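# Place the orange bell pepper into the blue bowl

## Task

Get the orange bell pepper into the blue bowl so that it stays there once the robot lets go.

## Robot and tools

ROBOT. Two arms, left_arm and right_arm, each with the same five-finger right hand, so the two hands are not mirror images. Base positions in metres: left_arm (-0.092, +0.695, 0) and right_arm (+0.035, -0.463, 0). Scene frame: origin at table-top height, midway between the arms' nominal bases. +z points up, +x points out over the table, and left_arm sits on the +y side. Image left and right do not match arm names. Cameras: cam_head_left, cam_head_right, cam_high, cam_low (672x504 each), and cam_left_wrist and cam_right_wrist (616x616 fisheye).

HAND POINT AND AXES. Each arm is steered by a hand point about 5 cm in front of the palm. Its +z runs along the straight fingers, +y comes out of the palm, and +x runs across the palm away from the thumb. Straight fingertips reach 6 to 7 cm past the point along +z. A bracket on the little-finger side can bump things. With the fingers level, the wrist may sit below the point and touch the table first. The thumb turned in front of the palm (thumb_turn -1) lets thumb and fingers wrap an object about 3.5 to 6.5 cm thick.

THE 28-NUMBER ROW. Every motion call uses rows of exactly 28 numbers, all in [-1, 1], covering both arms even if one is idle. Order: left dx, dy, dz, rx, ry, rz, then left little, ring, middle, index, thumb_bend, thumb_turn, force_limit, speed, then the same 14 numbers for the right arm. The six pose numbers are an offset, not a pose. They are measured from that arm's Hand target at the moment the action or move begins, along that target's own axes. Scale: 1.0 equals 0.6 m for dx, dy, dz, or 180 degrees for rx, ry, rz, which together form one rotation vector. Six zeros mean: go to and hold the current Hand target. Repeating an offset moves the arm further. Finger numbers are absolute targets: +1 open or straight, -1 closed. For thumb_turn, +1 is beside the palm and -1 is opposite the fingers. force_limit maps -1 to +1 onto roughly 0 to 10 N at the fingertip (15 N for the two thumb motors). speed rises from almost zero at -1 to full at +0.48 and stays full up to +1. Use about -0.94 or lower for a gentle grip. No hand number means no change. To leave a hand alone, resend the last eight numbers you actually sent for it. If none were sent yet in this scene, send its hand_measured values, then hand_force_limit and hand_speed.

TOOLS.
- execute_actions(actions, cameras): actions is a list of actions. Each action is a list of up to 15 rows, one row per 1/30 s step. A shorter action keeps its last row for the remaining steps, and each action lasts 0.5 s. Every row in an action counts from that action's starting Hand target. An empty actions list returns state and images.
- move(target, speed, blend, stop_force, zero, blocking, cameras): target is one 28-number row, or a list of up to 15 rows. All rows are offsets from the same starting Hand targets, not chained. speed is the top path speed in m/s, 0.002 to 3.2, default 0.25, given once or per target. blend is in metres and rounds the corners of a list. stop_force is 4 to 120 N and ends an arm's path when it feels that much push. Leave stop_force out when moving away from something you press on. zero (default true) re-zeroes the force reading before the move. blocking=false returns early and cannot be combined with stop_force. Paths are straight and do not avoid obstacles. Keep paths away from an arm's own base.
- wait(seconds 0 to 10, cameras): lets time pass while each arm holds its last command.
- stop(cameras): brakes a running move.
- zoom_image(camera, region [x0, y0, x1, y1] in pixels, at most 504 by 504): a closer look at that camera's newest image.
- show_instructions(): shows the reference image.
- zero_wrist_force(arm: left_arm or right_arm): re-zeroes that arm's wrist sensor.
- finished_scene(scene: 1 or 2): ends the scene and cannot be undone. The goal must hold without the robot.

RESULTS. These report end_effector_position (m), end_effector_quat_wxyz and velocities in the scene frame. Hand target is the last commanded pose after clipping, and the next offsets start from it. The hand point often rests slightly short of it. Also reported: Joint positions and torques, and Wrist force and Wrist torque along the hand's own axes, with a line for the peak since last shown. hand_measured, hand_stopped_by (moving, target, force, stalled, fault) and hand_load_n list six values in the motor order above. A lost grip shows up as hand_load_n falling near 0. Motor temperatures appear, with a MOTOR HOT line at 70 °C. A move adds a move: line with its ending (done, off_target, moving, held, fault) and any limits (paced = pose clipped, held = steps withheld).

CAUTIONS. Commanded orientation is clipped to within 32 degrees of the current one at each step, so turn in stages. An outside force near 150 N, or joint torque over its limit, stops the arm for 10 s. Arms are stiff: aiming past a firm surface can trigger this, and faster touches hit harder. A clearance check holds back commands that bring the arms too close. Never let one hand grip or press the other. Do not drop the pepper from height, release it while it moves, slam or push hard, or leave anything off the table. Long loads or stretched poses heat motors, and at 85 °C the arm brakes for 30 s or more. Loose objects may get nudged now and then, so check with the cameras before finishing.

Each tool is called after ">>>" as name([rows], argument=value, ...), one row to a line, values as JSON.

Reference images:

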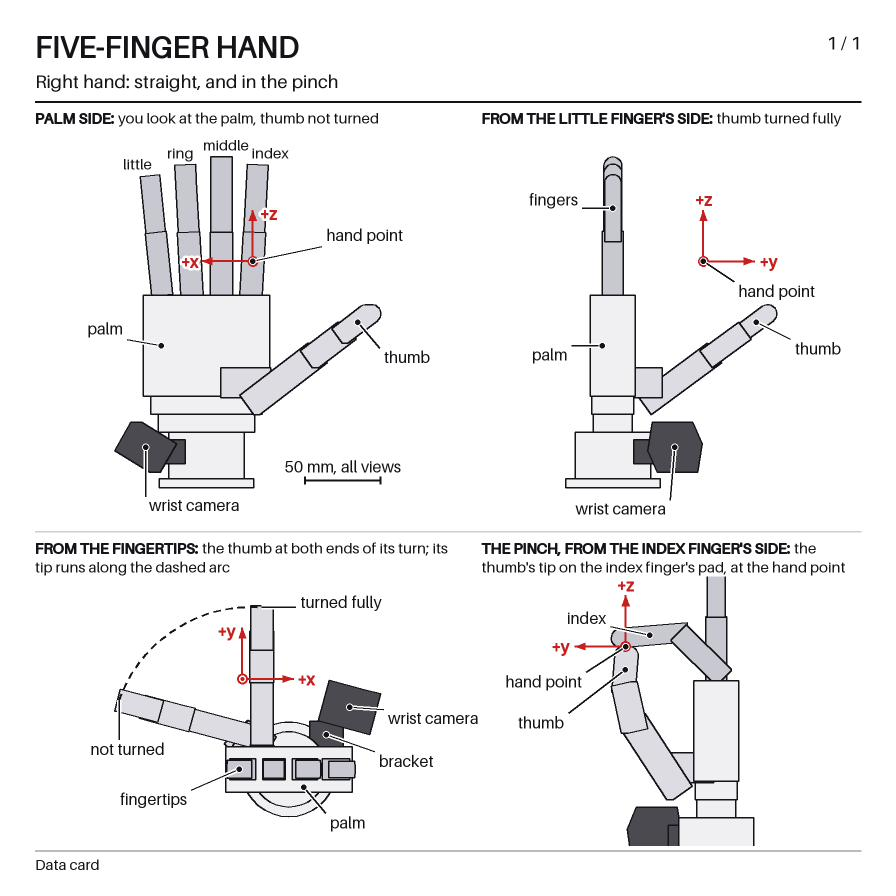

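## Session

>>> execute_actions(actions=[])

Scene clock: 0.00 s.
left_arm: end_effector_position=(+0.3333, +0.0308, +0.2132) hand_measured=(+1.000, +1.000, +1.000, +1.000, +1.000, +1.000) hand_load_n=(+0.0, +0.0, +0.0, +0.0, +0.0, +0.0) hand_stopped_by=(target, target, target, target, target, target) hand_force_limit=0.00 hand_speed=-0.80 end_effector_quat_wxyz=(-0.082, +0.164, -0.642, +0.744) | right_arm: end_effector_position=(+0.9879, -0.1569, +0.2528) hand_measured=(+1.000, +1.000, +1.000, +1.000, +1.000, +1.000) hand_load_n=(+0.0, +0.0, +0.0, +0.0, +0.0, +0.0) hand_stopped_by=(target, target, target, target, target, target) hand_force_limit=0.00 hand_speed=-0.80 end_effector_quat_wxyz=(+0.459, -0.160, +0.852, -0.192)
Joint positions: left_arm=[-1.29 -1.423 2.257 -0.956 1.507 -3.273] | right_arm=[0.126 -1.076 1.48 0.155 1.884 -1.963]
Joint velocities: within noise
Joint torques (N m): no reading
Motor temperatures (°C): left_arm=[37 36 35 44 36 48] | right_arm=[38 40 46 46 39 48]
Wrist force (N): no reading
Wrist torque (N m): no reading
Wrist force, peak (N): no reading
Hand target: left_arm +0.3333, +0.0308, +0.2132; -0.082, +0.164, -0.642, +0.744 | right_arm +0.9879, -0.1569, +0.2528; +0.459, -0.160, +0.852, -0.192

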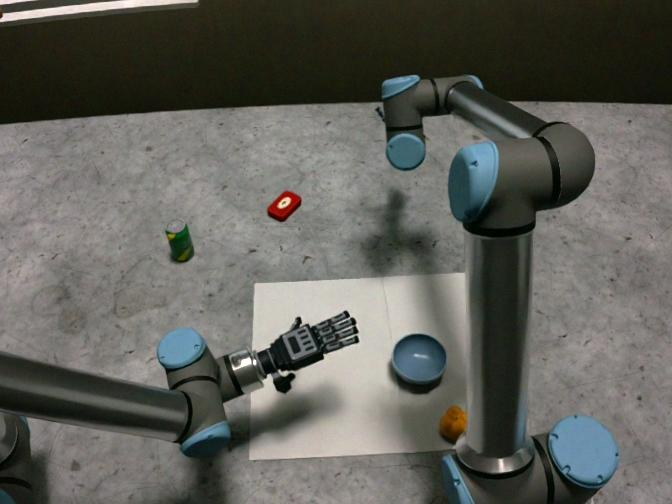

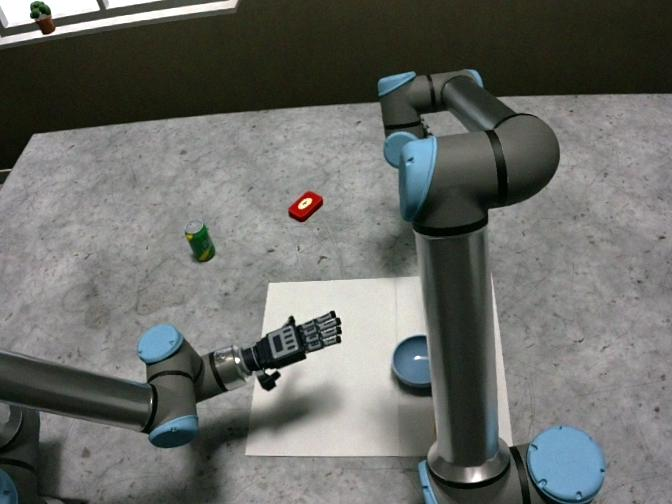

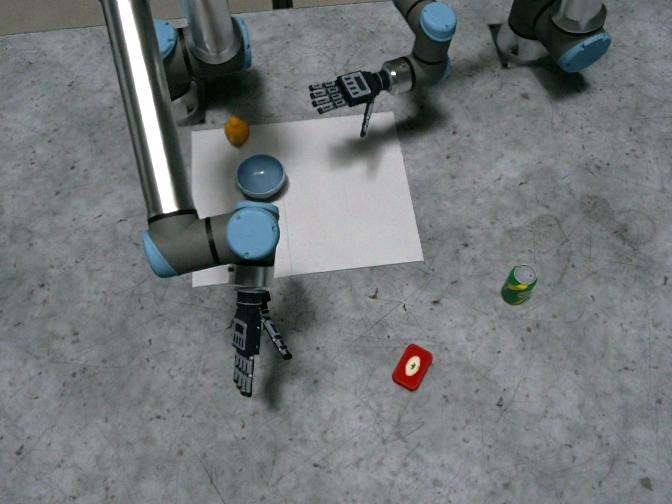

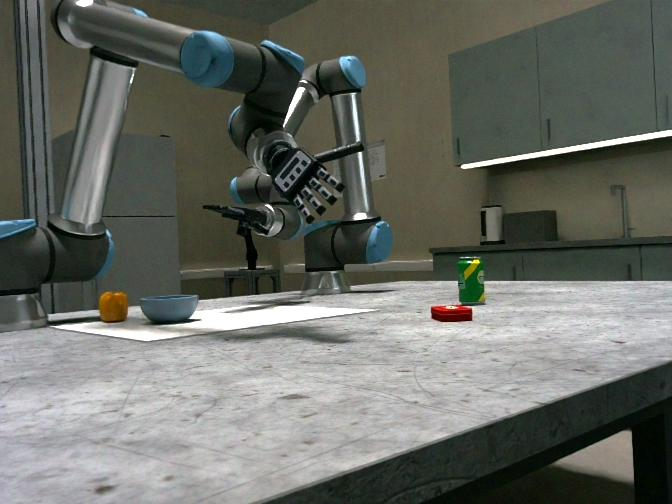

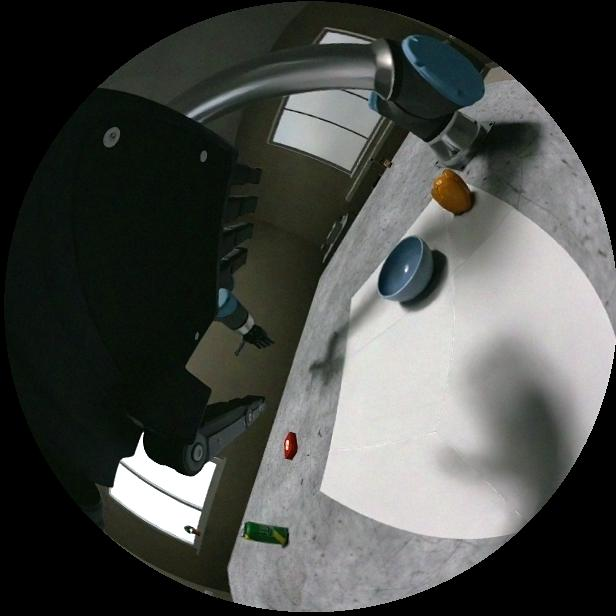

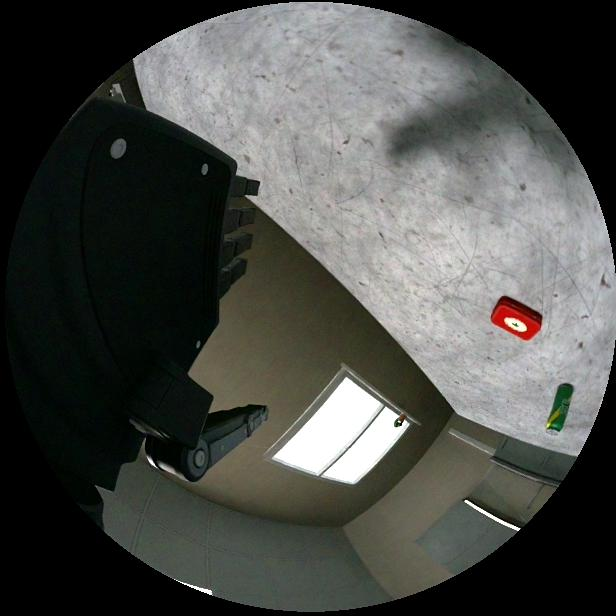

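>>> move(target=[0,0,0,0,0,0,1,1,1,1,1,-1,0,-0.3,0.5275,-0.766,-0.3552,0.1401,0.0922,0.0978,1,1,1,1,1,1,0,-0.8], speed=0.5)

>>> move([
  [0.0938,0.0028,0.1012,-0.146,0.0287,0.034,1,1,1,1,1,-1,0,-0.3,0.3012,-0.6425,0.107,0.1482,0.0975,0.1034,1,1,1,1,1,1,0,-0.8],
  [0.1877,0.0057,0.2025,-0.2923,0.0575,0.0681,1,1,1,1,1,-1,0,-0.3,0.7103,-0.9795,-0.1618,0.2923,0.1923,0.204,1,1,1,1,1,1,0,-0.8],
], speed=0.5, blend=[0.1,0], cameras=["all"])

>>> zoom_image(camera="cam_high", region=[150, 60, 310, 210])

>>> zoom_image(camera="cam_head_left", region=[340, 300, 612, 504])

Scene clock: 2.87 s.
left_arm: end_effector_position=(+0.3333, +0.0308, +0.2132) hand_measured=(+1.000, +1.000, +1.000, +1.000, +1.000, -1.000) hand_load_n=(+0.0, +0.0, +0.0, +0.0, +0.0, +0.0) hand_stopped_by=(target, target, target, target, target, target) hand_force_limit=0.00 hand_speed=-0.30 end_effector_quat_wxyz=(-0.082, +0.164, -0.642, +0.744) | right_arm: end_effector_position=(+0.6856, -0.6628, +0.3500) hand_measured=(+1.000, +1.000, +1.000, +1.000, +1.000, +1.000) hand_load_n=(+0.0, +0.0, +0.0, +0.0, +0.0, +0.0) hand_stopped_by=(target, target, target, target, target, target) hand_force_limit=0.00 hand_speed=-0.80 end_effector_quat_wxyz=(+0.380, +0.103, +0.861, -0.321)
Joint positions: left_arm=[-1.29 -1.423 2.257 -0.956 1.507 -3.273] | right_arm=[-0.597 -1.661 2.013 0.19 1.787 -2.025]
Joint torques (N m): left_arm=[0.58 -45.57 -33.22 -2.52 -0.16 -0.28] | right_arm=[-15.77 -39.67 -47.56 -3.38 2.51 0.83]
Wrist force (N): left_arm=[-0.1 0.0 0.7] | right_arm=[0.2 0.2 -0.2]
Wrist torque (N m): left_arm=[-0.03 0.00 0.01] | right_arm=[0.07 -0.02 -0.05]
Wrist force, peak (N): left_arm=[-0.3 0.1 0.9] | right_arm=[1.1 -3.1 0.1]
Hand target: left_arm +0.3333, +0.0308, +0.2132; -0.082, +0.164, -0.642, +0.744 | right_arm +0.6857, -0.6629, +0.3501; +0.380, +0.103, +0.861, -0.321
Off the commanded pose: left_arm 0.000 m, 0 deg | right_arm 0.000 m, 0 deg.
move: done

Scene clock: 5.03 s.
left_arm: end_effector_position=(+0.2703, -0.1201, +0.2400) hand_measured=(+1.000, +1.000, +1.000, +1.000, +1.000, -1.000) hand_load_n=(+0.0, +0.0, +0.0, +0.0, +0.0, +0.0) hand_stopped_by=(target, target, target, target, target, target) hand_force_limit=0.00 hand_speed=-0.30 end_effector_quat_wxyz=(+0.021, -0.051, +0.922, -0.382) | right_arm: end_effector_position=(+0.0869, -1.0842, +0.3709) hand_measured=(+1.000, +1.000, +1.000, +1.000, +1.000, +1.000) hand_load_n=(+0.0, +0.0, +0.0, +0.0, -0.5, -0.5) hand_stopped_by=(target, target, target, target, target, target) hand_force_limit=0.00 hand_speed=-0.80 end_effector_quat_wxyz=(+0.115, +0.594, +0.631, -0.485)
Joint positions: left_arm=[-1.384 -1.124 1.44 0.472 1.635 -3.076] | right_arm=[-1.776 -1.764 2.063 0.255 1.868 -1.974]
Joint torques (N m): left_arm=[12.51 -65.96 -53.36 4.74 -2.14 -1.17] | right_arm=[-19.24 -26.89 -24.7 -3.36 -3.2 -2.91]
Wrist force (N): left_arm=[0.3 0.1 0.1] | right_arm=[-0.2 -0.1 -0.3]
Wrist torque (N m): left_arm=[-0.14 -0.07 0.01] | right_arm=[-0.01 0.10 -0.11]
Wrist force, peak (N): left_arm=[0.7 -1.2 0.4] | right_arm=[-1.1 2.1 -0.3]
Hand target: left_arm +0.2704, -0.1201, +0.2401; +0.021, -0.051, +0.923, -0.382 | right_arm +0.0868, -1.0841, +0.3708; +0.115, +0.594, +0.631, -0.485
Off the commanded pose: left_arm 0.000 m, 0 deg | right_arm 0.000 m, 0 deg.
move: done

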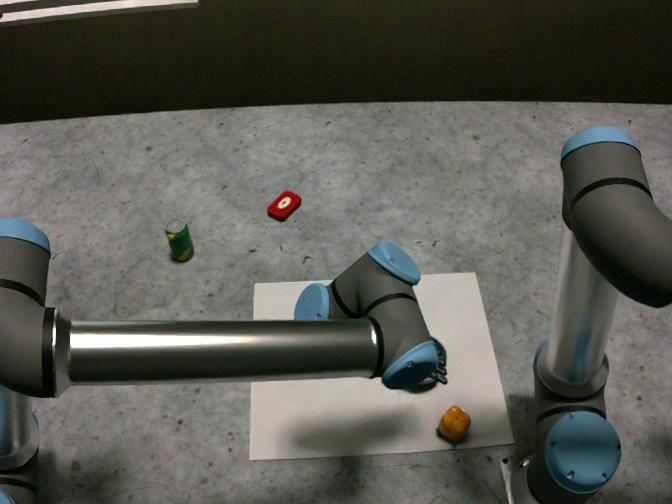

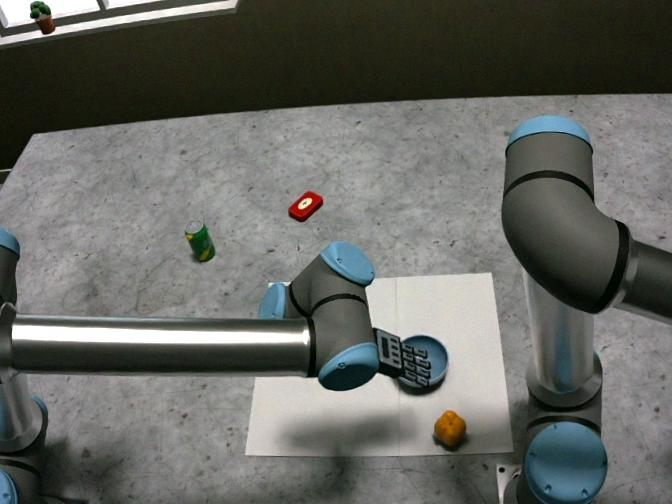

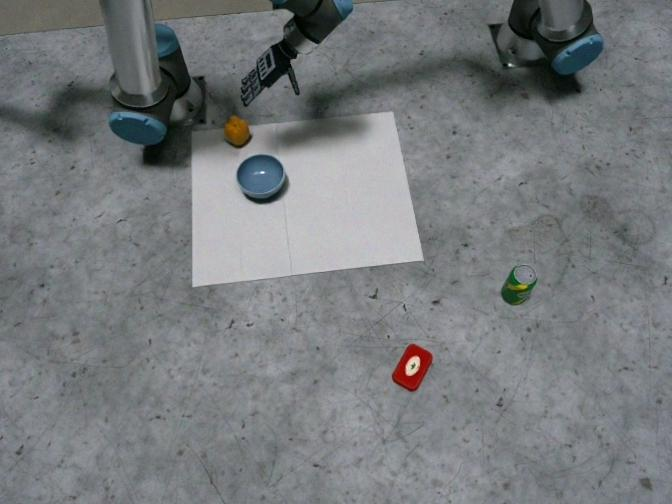

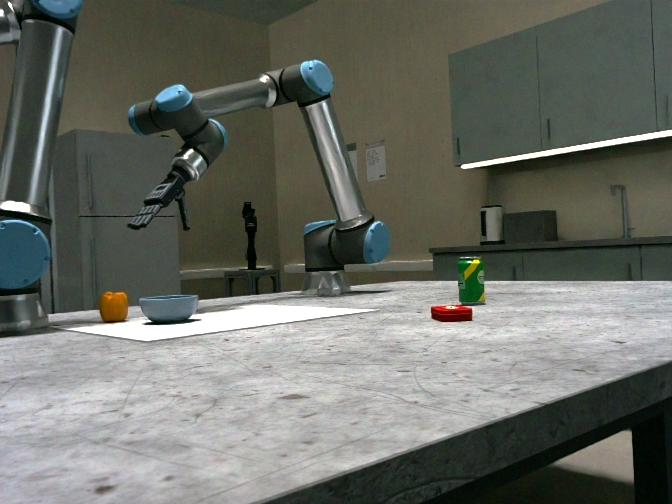

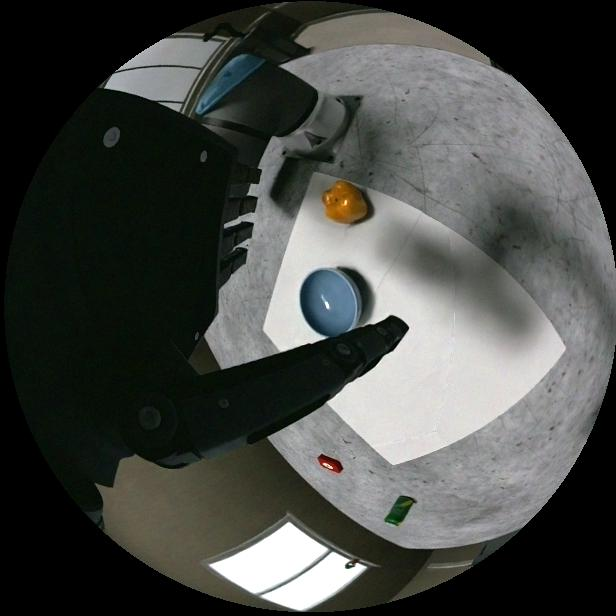

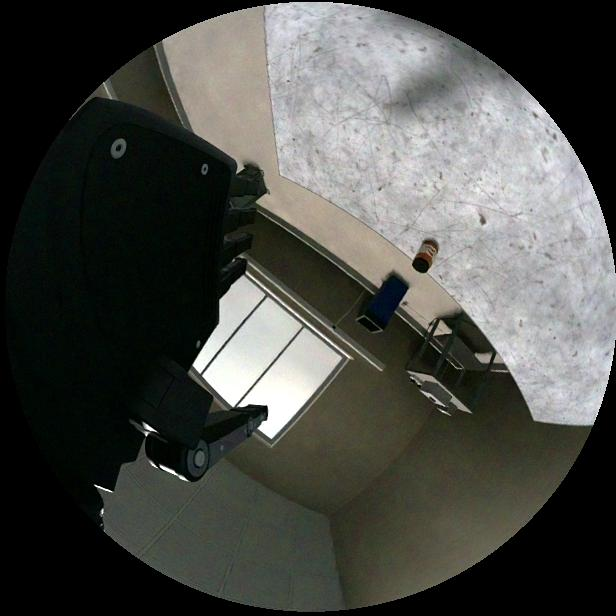

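Scaled by 3.150 from the camera's 672x504 image, which has a finer 960x720 frame.

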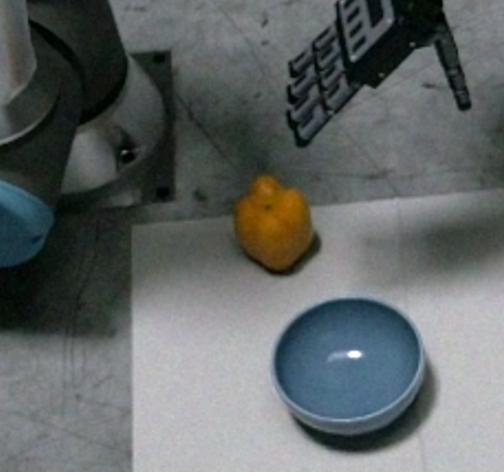

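Scaled by 1.853 from the camera's 672x504 image, which has a finer 960x720 frame.

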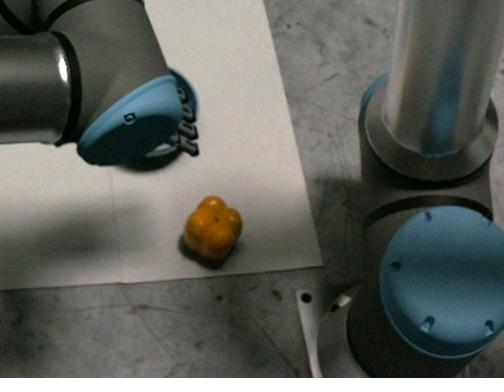

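>>> move(target=[0.119,-0.0104,0.2932,0,0,0,1,1,1,1,1,-1,0,-0.3,0,0,0,0,0,0,1,1,1,1,1,1,0,-0.8], speed=0.2, cameras=["cam_left_wrist","cam_low","cam_high"])

>>> zoom_image(camera="cam_low", region=[40, 250, 160, 340])

>>> zoom_image(camera="cam_high", region=[180, 70, 280, 145])

Scene clock: 6.67 s.
left_arm: end_effector_position=(+0.2137, -0.2560, +0.1202) hand_measured=(+1.000, +1.000, +1.000, +1.000, +1.000, -1.000) hand_load_n=(+0.0, +0.0, +0.0, +0.0, +0.0, +0.0) hand_stopped_by=(target, target, target, target, target, target) hand_force_limit=0.00 hand_speed=-0.30 end_effector_quat_wxyz=(+0.021, -0.051, +0.922, -0.382) | right_arm: end_effector_position=(+0.0868, -1.0841, +0.3708) hand_measured=(+1.000, +1.000, +1.000, +1.000, +1.000, +1.000) hand_load_n=(+0.0, +0.0, +0.0, +0.0, -0.5, -0.5) hand_stopped_by=(target, target, target, target, target, target) hand_force_limit=0.00 hand_speed=-0.80 end_effector_quat_wxyz=(+0.115, +0.594, +0.631, -0.485)
Joint positions: left_arm=[-1.482 -0.885 1.277 0.393 1.565 -3.146] | right_arm=[-1.776 -1.764 2.063 0.255 1.868 -1.974]
Joint torques (N m): left_arm=[-0.1 -77.14 -37.05 3.87 1.78 1.36] | right_arm=[-21.41 -35.45 -25.65 -3.12 -3.36 -3.12]
Wrist force (N): left_arm=[0.1 -0.7 -0.4] | right_arm=[-0.2 0.2 0.0]
Wrist torque (N m): left_arm=[-0.23 -0.09 -0.04] | right_arm=[0.00 0.07 -0.09]
Wrist force, peak (N): left_arm=[-1.0 0.1 -2.9] | right_arm=[-0.4 0.1 -0.5]
Hand target: left_arm +0.2137, -0.2559, +0.1200; +0.021, -0.051, +0.923, -0.382 | right_arm +0.0868, -1.0841, +0.3708; +0.115, +0.594, +0.631, -0.485
Off the commanded pose: left_arm 0.000 m, 0 deg | right_arm 0.000 m, 0 deg.
move: done
Images, in order (width x height): cam_high 672x504, cam_low 672x504, cam_left_wrist 616x616.

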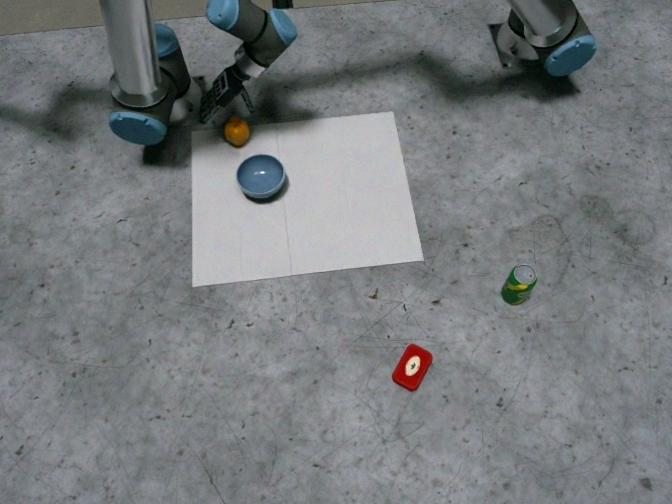

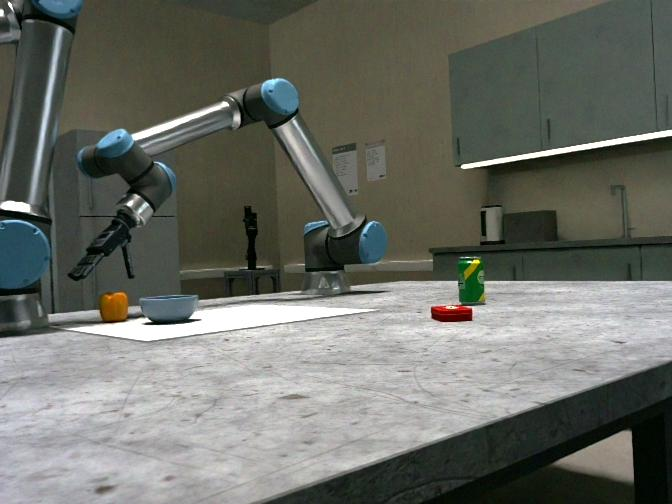

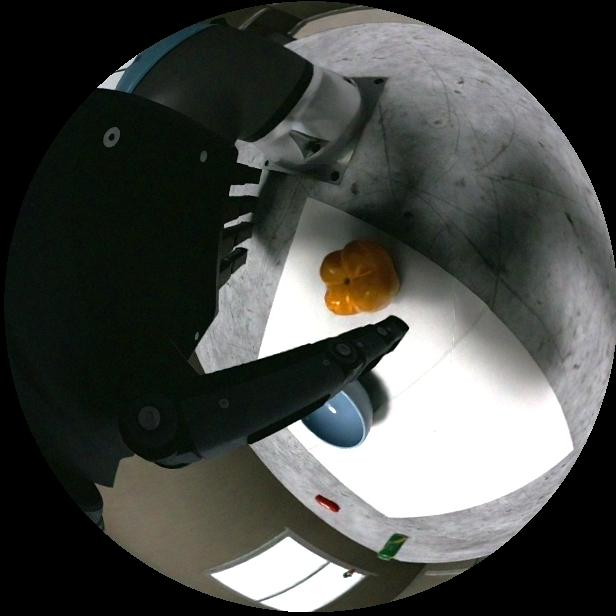

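Scaled by 4.200 from the camera's 672x504 image, which has a finer 960x720 frame.

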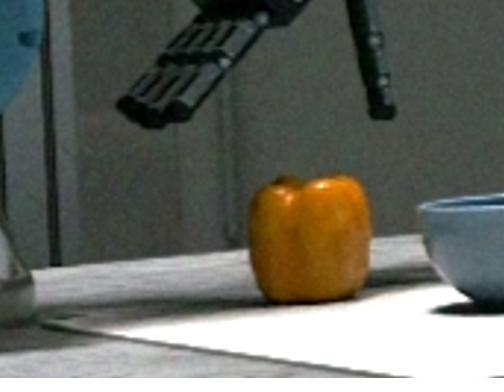

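Scaled by 5.040 from the camera's 672x504 image, which has a finer 960x720 frame.

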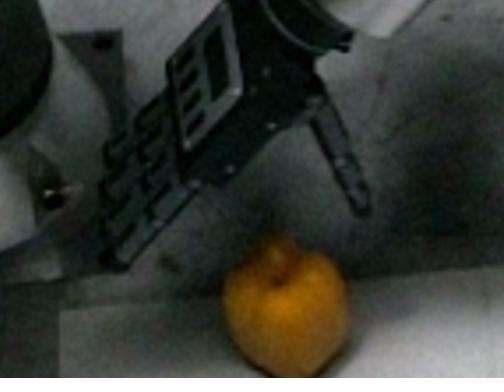

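>>> move(target=[-0.0015,0.1037,0.0849,0,0,0,1,1,1,1,1,-1,0,-0.3,0,0,0,0,0,0,1,1,1,1,1,1,0,-0.8], speed=0.08, stop_force=8, cameras=["cam_left_wrist","cam_low","cam_high"])

>>> zoom_image(camera="cam_low", region=[40, 250, 160, 340])

>>> zoom_image(camera="cam_high", region=[180, 70, 280, 145])

Scene clock: 9.17 s.
left_arm: end_effector_position=(+0.2138, -0.2479, +0.0400) hand_measured=(+1.000, +1.000, +1.000, +1.000, +1.000, -1.000) hand_load_n=(+0.0, +0.0, +0.0, +0.0, +0.0, +0.0) hand_stopped_by=(target, target, target, target, target, target) hand_force_limit=0.00 hand_speed=-0.30 end_effector_quat_wxyz=(+0.021, -0.051, +0.923, -0.382) | right_arm: end_effector_position=(+0.0868, -1.0841, +0.3708) hand_measured=(+1.000, +1.000, +1.000, +1.000, +1.000, +1.000) hand_load_n=(+0.0, +0.0, +0.5, +0.0, -0.5, -0.5) hand_stopped_by=(target, target, target, target, target, target) hand_force_limit=0.00 hand_speed=-0.80 end_effector_quat_wxyz=(+0.115, +0.594, +0.631, -0.485)
Joint positions: left_arm=[-1.481 -0.837 1.349 0.274 1.566 -3.145] | right_arm=[-1.776 -1.764 2.063 0.255 1.868 -1.974]
Joint torques (N m): left_arm=[4.58 -112.58 -49.06 2.58 0.89 0.63] | right_arm=[-21.35 -36.15 -25.53 -3.25 -3.42 -2.94]
Wrist force (N): left_arm=[0.2 -0.1 -0.2] | right_arm=[-0.3 0.1 -0.1]
Wrist torque (N m): left_arm=[-0.15 -0.08 -0.05] | right_arm=[0.00 0.09 -0.09]
Wrist force, peak (N): left_arm=[0.1 -1.3 -0.7] | right_arm=[-0.5 0.1 -0.5]
Hand target: left_arm +0.2138, -0.2479, +0.0400; +0.021, -0.051, +0.923, -0.382 | right_arm +0.0868, -1.0841, +0.3708; +0.115, +0.594, +0.631, -0.485
Off the commanded pose: left_arm 0.000 m, 0 deg | right_arm 0.000 m, 0 deg.
move: done
Images, in order (width x height): cam_high 672x504, cam_low 672x504, cam_left_wrist 616x616.

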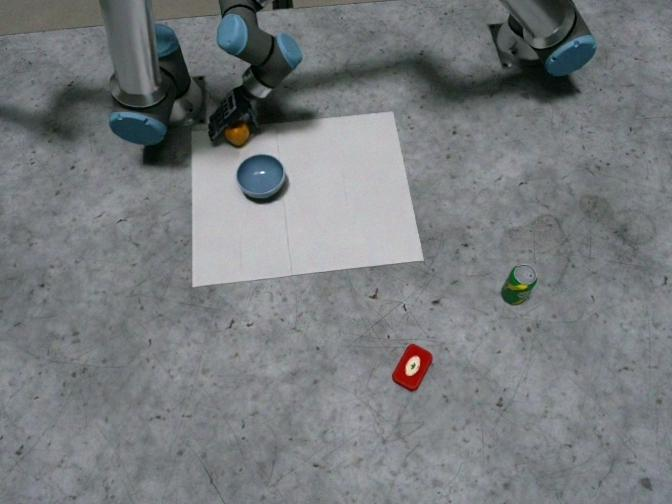

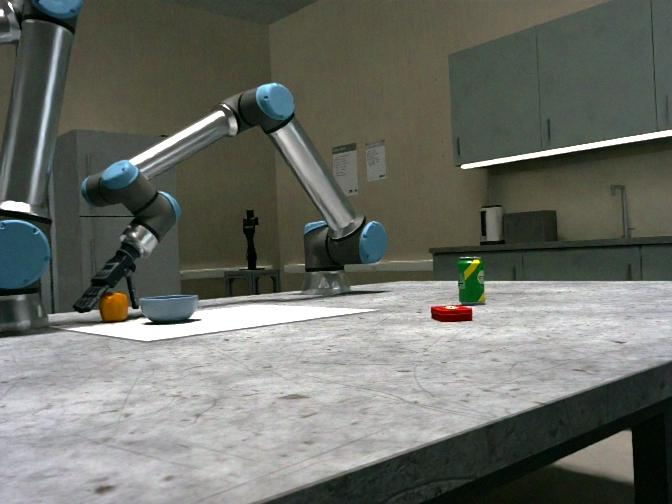

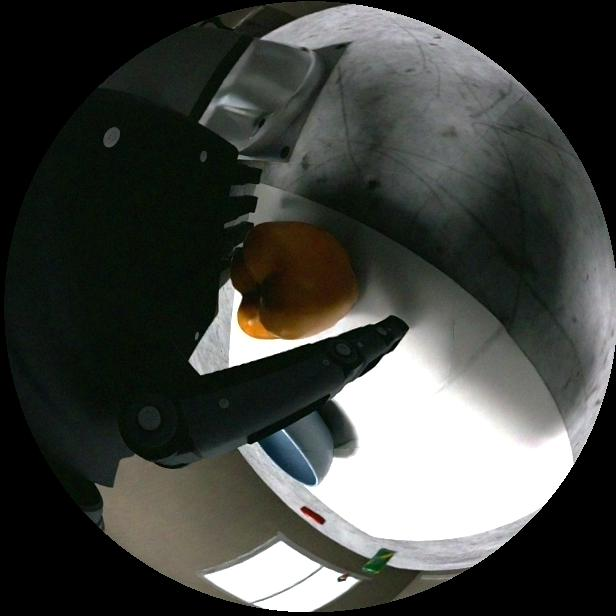

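Scaled by 4.200 from the camera's 672x504 image, which has a finer 960x720 frame.

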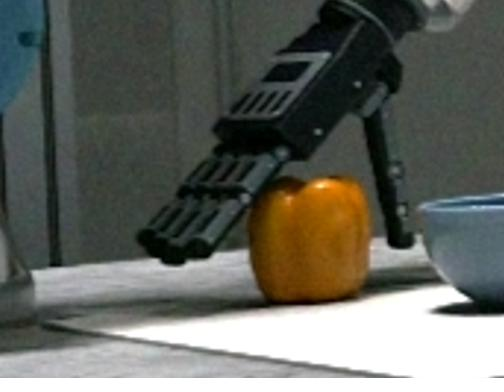

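Scaled by 5.040 from the camera's 672x504 image, which has a finer 960x720 frame.

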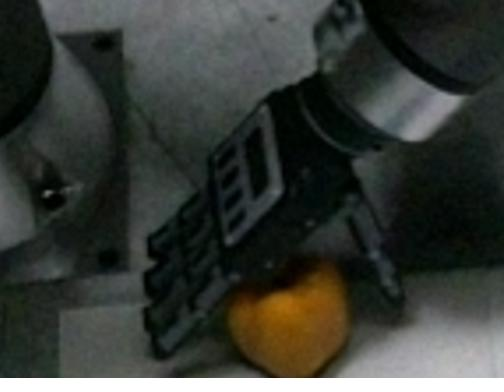

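>>> execute_actions([
  [[0,0,0,0,0,0,1,-0.2,-1,-0.9,-1,-1,-0.2,-0.86,0,0,0,0,0,0,1,1,1,1,1,1,0,-0.8]],
])

>>> wait(seconds=1.5, cameras=["cam_left_wrist","cam_high"])

Scene clock: 11.90 s.
left_arm: end_effector_position=(+0.2138, -0.2479, +0.0401) hand_measured=(+1.000, +0.094, +0.380, +0.392, +0.692, -1.000) hand_load_n=(+0.0, +6.5, +4.0, +0.5, +15.5, +3.5) hand_stopped_by=(target, force, force, force, force, target) hand_force_limit=-0.20 hand_speed=-0.86 end_effector_quat_wxyz=(+0.021, -0.051, +0.922, -0.382) | right_arm: end_effector_position=(+0.0868, -1.0841, +0.3708) hand_measured=(+1.000, +1.000, +1.000, +1.000, +1.000, +1.000) hand_load_n=(+0.0, +0.0, +0.0, -0.5, +0.0, -0.5) hand_stopped_by=(target, target, target, target, target, target) hand_force_limit=0.00 hand_speed=-0.80 end_effector_quat_wxyz=(+0.115, +0.594, +0.631, -0.485)
Joint positions: left_arm=[-1.481 -0.837 1.349 0.274 1.566 -3.145] | right_arm=[-1.776 -1.764 2.063 0.255 1.868 -1.974]
Joint torques (N m): left_arm=[-6.96 -76.71 -23.54 5.33 -1.26 -0.58] | right_arm=[-21.65 -36.46 -25.64 -3.11 -3.44 -2.91]
Wrist force (N): left_arm=[1.0 -3.1 -1.9] | right_arm=[0.0 0.3 -0.2]
Wrist torque (N m): left_arm=[-0.06 -0.16 0.00] | right_arm=[0.03 0.05 -0.08]
Wrist force, peak (N): left_arm=[0.3 -14.1 -5.5] | right_arm=[-0.2 0.4 -0.5]
Hand target: left_arm +0.2138, -0.2479, +0.0400; +0.021, -0.051, +0.923, -0.382 | right_arm +0.0868, -1.0841, +0.3708; +0.115, +0.594, +0.631, -0.485
Off the commanded pose: left_arm 0.000 m, 0 deg | right_arm 0.000 m, 0 deg.

Scene clock: 13.40 s.
left_arm: end_effector_position=(+0.2138, -0.2479, +0.0400) hand_measured=(+1.000, +0.094, +0.380, +0.392, +0.692, -1.000) hand_load_n=(+0.0, +6.5, +4.0, +0.5, +15.0, +3.5) hand_stopped_by=(target, force, force, force, force, target) hand_force_limit=-0.20 hand_speed=-0.86 end_effector_quat_wxyz=(+0.021, -0.051, +0.923, -0.382) | right_arm: end_effector_position=(+0.0868, -1.0841, +0.3708) hand_measured=(+1.000, +1.000, +1.000, +1.000, +1.000, +1.000) hand_load_n=(+0.0, -0.5, +0.0, +0.0, +0.0, -0.5) hand_stopped_by=(target, target, target, target, target, target) hand_force_limit=0.00 hand_speed=-0.80 end_effector_quat_wxyz=(+0.115, +0.594, +0.631, -0.485)
Joint positions: left_arm=[-1.481 -0.837 1.349 0.274 1.566 -3.145] | right_arm=[-1.776 -1.764 2.063 0.255 1.868 -1.974]
Joint torques (N m): left_arm=[-3.94 -76.85 -23.79 5.59 -0.94 -1.11] | right_arm=[-21.37 -36.26 -25.91 -3.04 -3.37 -2.94]
Wrist force (N): left_arm=[1.0 -3.7 -2.1] | right_arm=[-0.1 0.0 -0.3]
Wrist torque (N m): left_arm=[-0.09 -0.14 -0.02] | right_arm=[-0.01 0.07 -0.09]
Wrist force, peak (N): left_arm=[1.0 -4.1 -2.2] | right_arm=[-0.3 0.3 -0.4]
Hand target: left_arm +0.2138, -0.2479, +0.0400; +0.021, -0.051, +0.923, -0.382 | right_arm +0.0868, -1.0841, +0.3708; +0.115, +0.594, +0.631, -0.485
Off the commanded pose: left_arm 0.000 m, 0 deg | right_arm 0.000 m, 0 deg.
wait: 1.50 s; at rest by 0.17 s
Images, in order (width x height): cam_high 672x504, cam_left_wrist 616x616.

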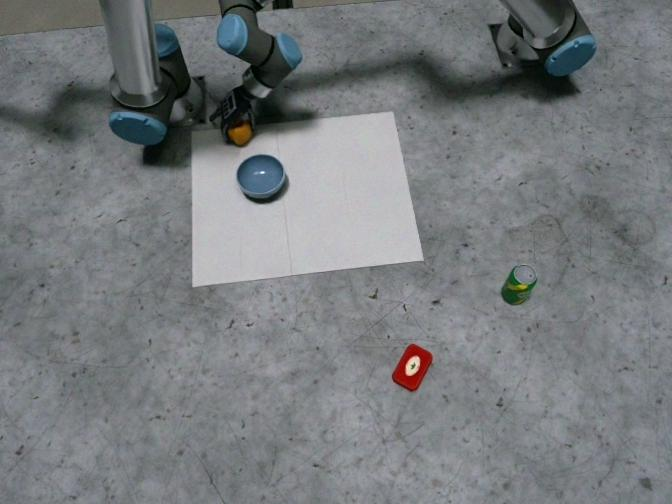

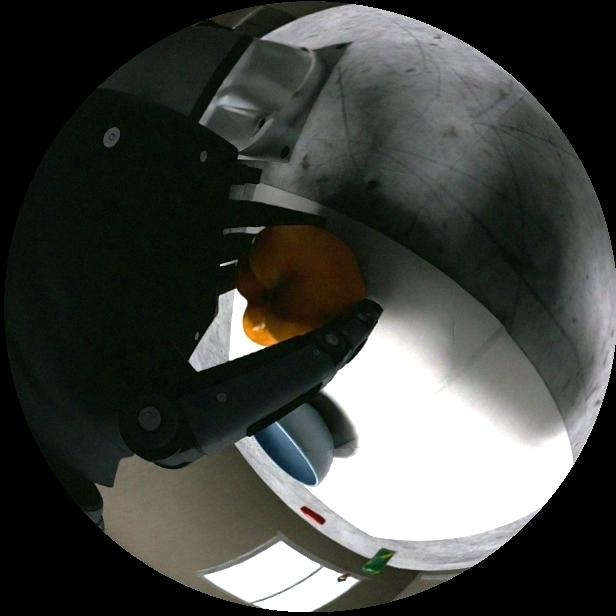

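>>> execute_actions([
  [[0,0,0,0,0,0,1,-0.2,-1,-0.97,-1,-1,-0.3,-0.88,0,0,0,0,0,0,1,1,1,1,1,1,0,-0.8]],
])

>>> move(target=[0,-0.1532,-0.1532,0,0,0,1,-0.2,-1,-0.97,-1,-1,-0.3,-0.88,0,0,0,0,0,0,1,1,1,1,1,1,0,-0.8], speed=0.12, cameras=["cam_left_wrist","cam_low","cam_high"])

>>> zoom_image(camera="cam_high", region=[170, 60, 330, 210])

Scene clock: 14.20 s.
left_arm: end_effector_position=(+0.2138, -0.2479, +0.0400) hand_measured=(+1.000, +0.094, +0.380, +0.382, +0.692, -1.000) hand_load_n=(+0.0, +6.0, +3.0, +3.5, +17.0, +3.5) hand_stopped_by=(target, force, force, force, force, target) hand_force_limit=-0.30 hand_speed=-0.88 end_effector_quat_wxyz=(+0.021, -0.051, +0.923, -0.382) | right_arm: end_effector_position=(+0.0868, -1.0841, +0.3708) hand_measured=(+1.000, +1.000, +1.000, +1.000, +1.000, +1.000) hand_load_n=(+0.0, +0.0, +0.0, +0.0, +0.0, +0.0) hand_stopped_by=(target, target, target, target, target, target) hand_force_limit=0.00 hand_speed=-0.80 end_effector_quat_wxyz=(+0.115, +0.594, +0.631, -0.485)
Joint positions: left_arm=[-1.481 -0.837 1.349 0.274 1.566 -3.145] | right_arm=[-1.776 -1.764 2.063 0.255 1.868 -1.974]
Joint torques (N m): left_arm=[-4.06 -77.08 -24.02 5.07 -1.15 -1.05] | right_arm=[-20.9 -36.44 -26.13 -3.24 -3.37 -2.74]
Wrist force (N): left_arm=[0.2 -3.5 -2.0] | right_arm=[-0.5 0.1 -0.3]
Wrist torque (N m): left_arm=[-0.08 -0.12 -0.02] | right_arm=[0.01 0.14 -0.11]
Wrist force, peak (N): left_arm=[0.3 -4.5 -1.9] | right_arm=[-0.5 0.4 -0.3]
Hand target: left_arm +0.2138, -0.2479, +0.0400; +0.021, -0.051, +0.923, -0.382 | right_arm +0.0868, -1.0841, +0.3708; +0.115, +0.594, +0.631, -0.485
Off the commanded pose: left_arm 0.000 m, 0 deg | right_arm 0.000 m, 0 deg.

Scene clock: 15.70 s.
left_arm: end_effector_position=(+0.2137, -0.2480, +0.1701) hand_measured=(+1.000, +0.094, +0.378, +0.382, +0.692, -1.000) hand_load_n=(+0.0, +5.0, +2.5, +3.0, +17.5, +3.0) hand_stopped_by=(target, force, force, force, force, target) hand_force_limit=-0.30 hand_speed=-0.88 end_effector_quat_wxyz=(+0.021, -0.051, +0.922, -0.382) | right_arm: end_effector_position=(+0.0868, -1.0841, +0.3708) hand_measured=(+1.000, +1.000, +1.000, +1.000, +1.000, +1.000) hand_load_n=(+0.0, +0.0, +0.0, +0.0, +0.0, +0.0) hand_stopped_by=(target, target, target, target, target, target) hand_force_limit=0.00 hand_speed=-0.80 end_effector_quat_wxyz=(+0.115, +0.594, +0.631, -0.485)
Joint positions: left_arm=[-1.481 -0.927 1.256 0.457 1.566 -3.145] | right_arm=[-1.776 -1.764 2.063 0.255 1.868 -1.974]
Joint torques (N m): left_arm=[-9.41 -83.29 -32.82 1.48 -1.59 -1.98] | right_arm=[-20.33 -37.37 -26.1 -3.26 -3.29 -2.99]
Wrist force (N): left_arm=[0.4 1.2 0.1] | right_arm=[-0.4 0.1 0.0]
Wrist torque (N m): left_arm=[-0.05 -0.10 -0.01] | right_arm=[-0.01 0.10 -0.10]
Wrist force, peak (N): left_arm=[0.3 -4.1 -2.0] | right_arm=[-0.1 0.5 -0.3]
Hand target: left_arm +0.2137, -0.2479, +0.1700; +0.021, -0.051, +0.923, -0.382 | right_arm +0.0868, -1.0841, +0.3708; +0.115, +0.594, +0.631, -0.485
Off the commanded pose: left_arm 0.000 m, 0 deg | right_arm 0.000 m, 0 deg.
move: done
Images, in order (width x height): cam_high 672x504, cam_low 672x504, cam_left_wrist 616x616.

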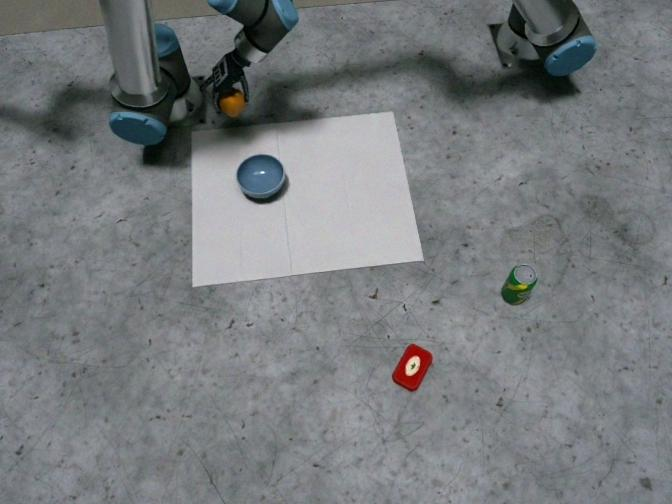

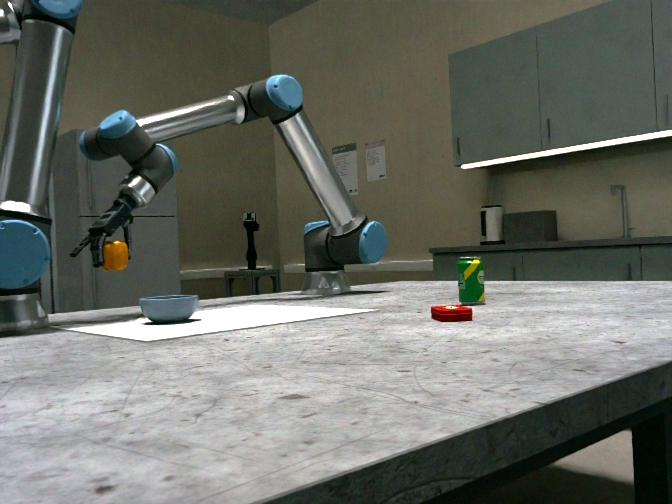

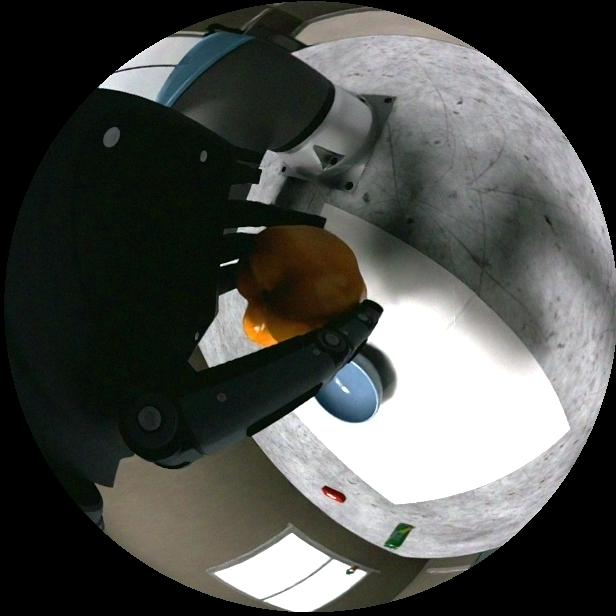

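Scaled by 3.150 from the camera's 672x504 image, which has a finer 960x720 frame.

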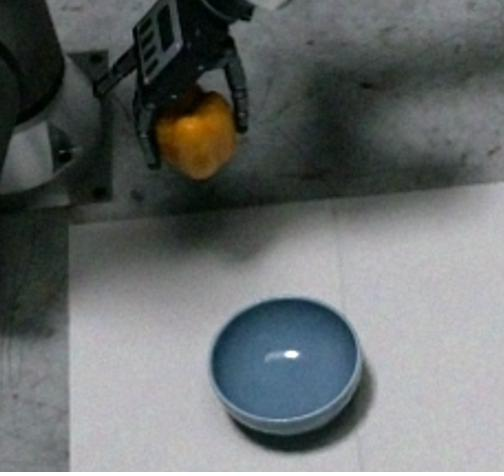

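>>> move([
  [-0.3022,0.0452,-0.0452,0,0,0,1,-0.2,-1,-0.97,-1,-1,-0.3,-0.88,0,0,0,0,0,0,1,1,1,1,1,1,0,-0.8],
  [-0.3022,0.1158,0.0255,0,0,0,1,-0.2,-1,-0.97,-1,-1,-0.3,-0.88,0,0,0,0,0,0,1,1,1,1,1,1,0,-0.8],
], speed=0.15, blend=[0.03,0], cameras=["cam_left_wrist","cam_low","cam_high"])

>>> zoom_image(camera="cam_low", region=[40, 180, 260, 345])

>>> zoom_image(camera="cam_high", region=[190, 100, 350, 220])

Scene clock: 18.00 s.
left_arm: end_effector_position=(+0.3898, -0.1898, +0.1102) hand_measured=(+1.000, +0.094, +0.378, +0.382, +0.692, -1.000) hand_load_n=(+0.0, +5.5, +2.5, +3.0, +17.5, +3.0) hand_stopped_by=(target, force, force, force, force, target) hand_force_limit=-0.30 hand_speed=-0.88 end_effector_quat_wxyz=(+0.021, -0.051, +0.923, -0.382) | right_arm: end_effector_position=(+0.0868, -1.0841, +0.3708) hand_measured=(+1.000, +1.000, +1.000, +1.000, +1.000, +1.000) hand_load_n=(+0.0, +0.0, +0.0, +0.0, -0.5, +0.0) hand_stopped_by=(target, target, target, target, target, target) hand_force_limit=0.00 hand_speed=-0.80 end_effector_quat_wxyz=(+0.115, +0.594, +0.631, -0.485)
Joint positions: left_arm=[-1.26 -0.857 1.25 0.405 1.722 -2.987] | right_arm=[-1.776 -1.764 2.063 0.255 1.868 -1.974]
Joint torques (N m): left_arm=[-14.19 -103.04 -48.57 0.47 -1.94 -1.88] | right_arm=[-19.37 -36.54 -27.08 -3.2 -3.21 -2.9]
Wrist force (N): left_arm=[0.3 1.0 0.3] | right_arm=[-0.4 0.3 0.1]
Wrist torque (N m): left_arm=[-0.10 -0.09 -0.02] | right_arm=[0.02 0.11 -0.10]
Wrist force, peak (N): left_arm=[0.3 2.4 1.8] | right_arm=[-0.3 0.1 -0.6]
Hand target: left_arm +0.3898, -0.1899, +0.1102; +0.021, -0.051, +0.923, -0.382 | right_arm +0.0868, -1.0841, +0.3708; +0.115, +0.594, +0.631, -0.485
Off the commanded pose: left_arm 0.000 m, 0 deg | right_arm 0.000 m, 0 deg.
move: done
Images, in order (width x height): cam_high 672x504, cam_low 672x504, cam_left_wrist 616x616.

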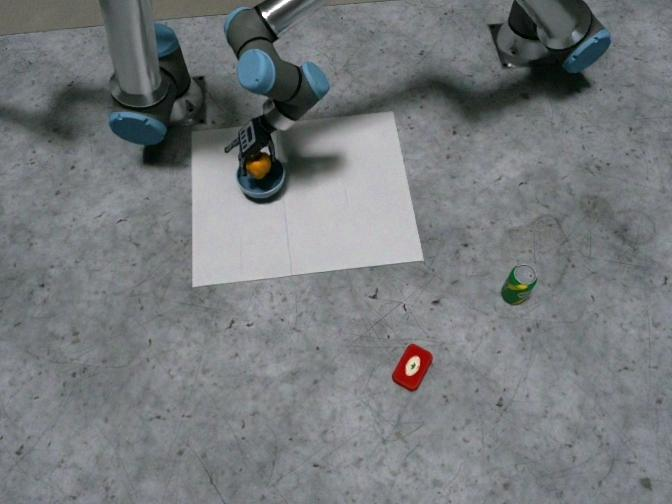

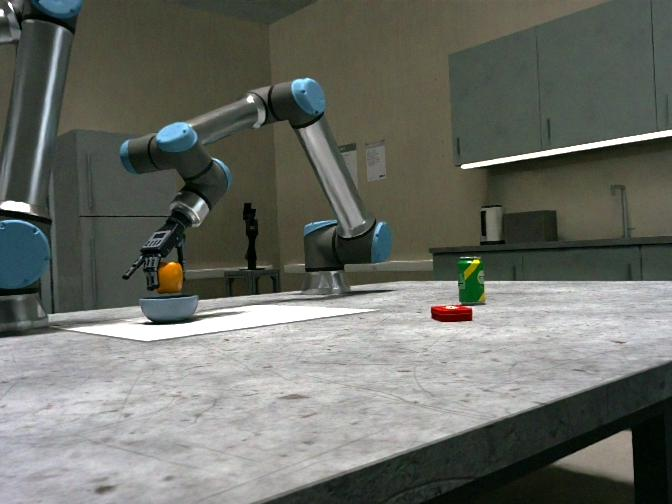

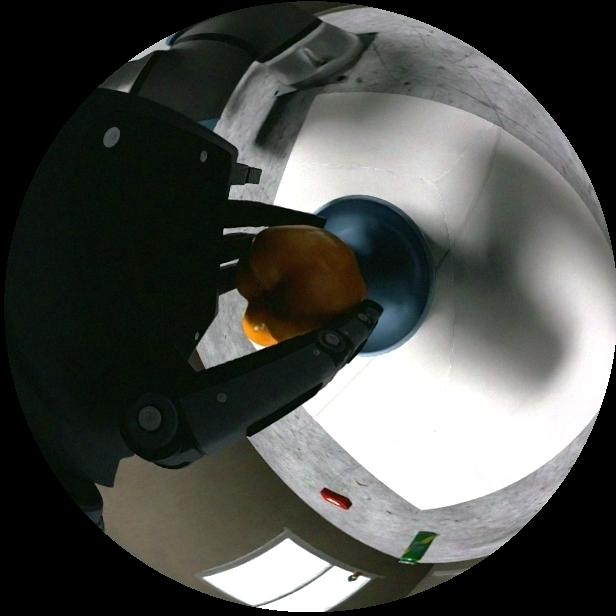

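Scaled by 2.291 from the camera's 672x504 image, which has a finer 960x720 frame.

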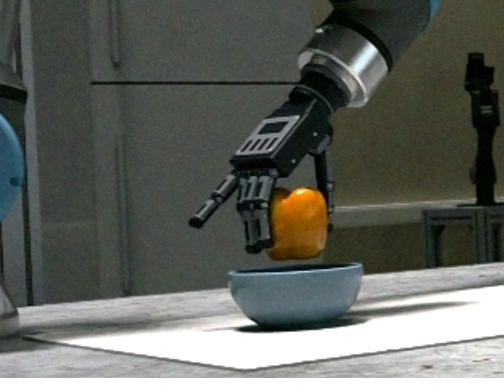

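Scaled by 3.150 from the camera's 672x504 image, which has a finer 960x720 frame.

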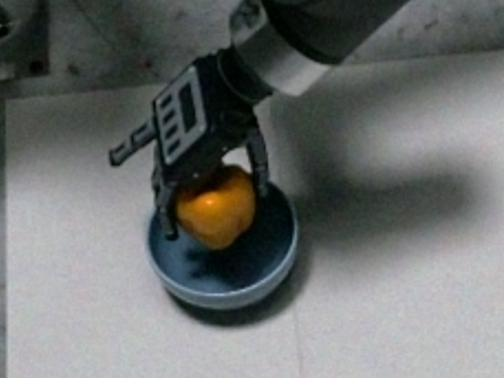

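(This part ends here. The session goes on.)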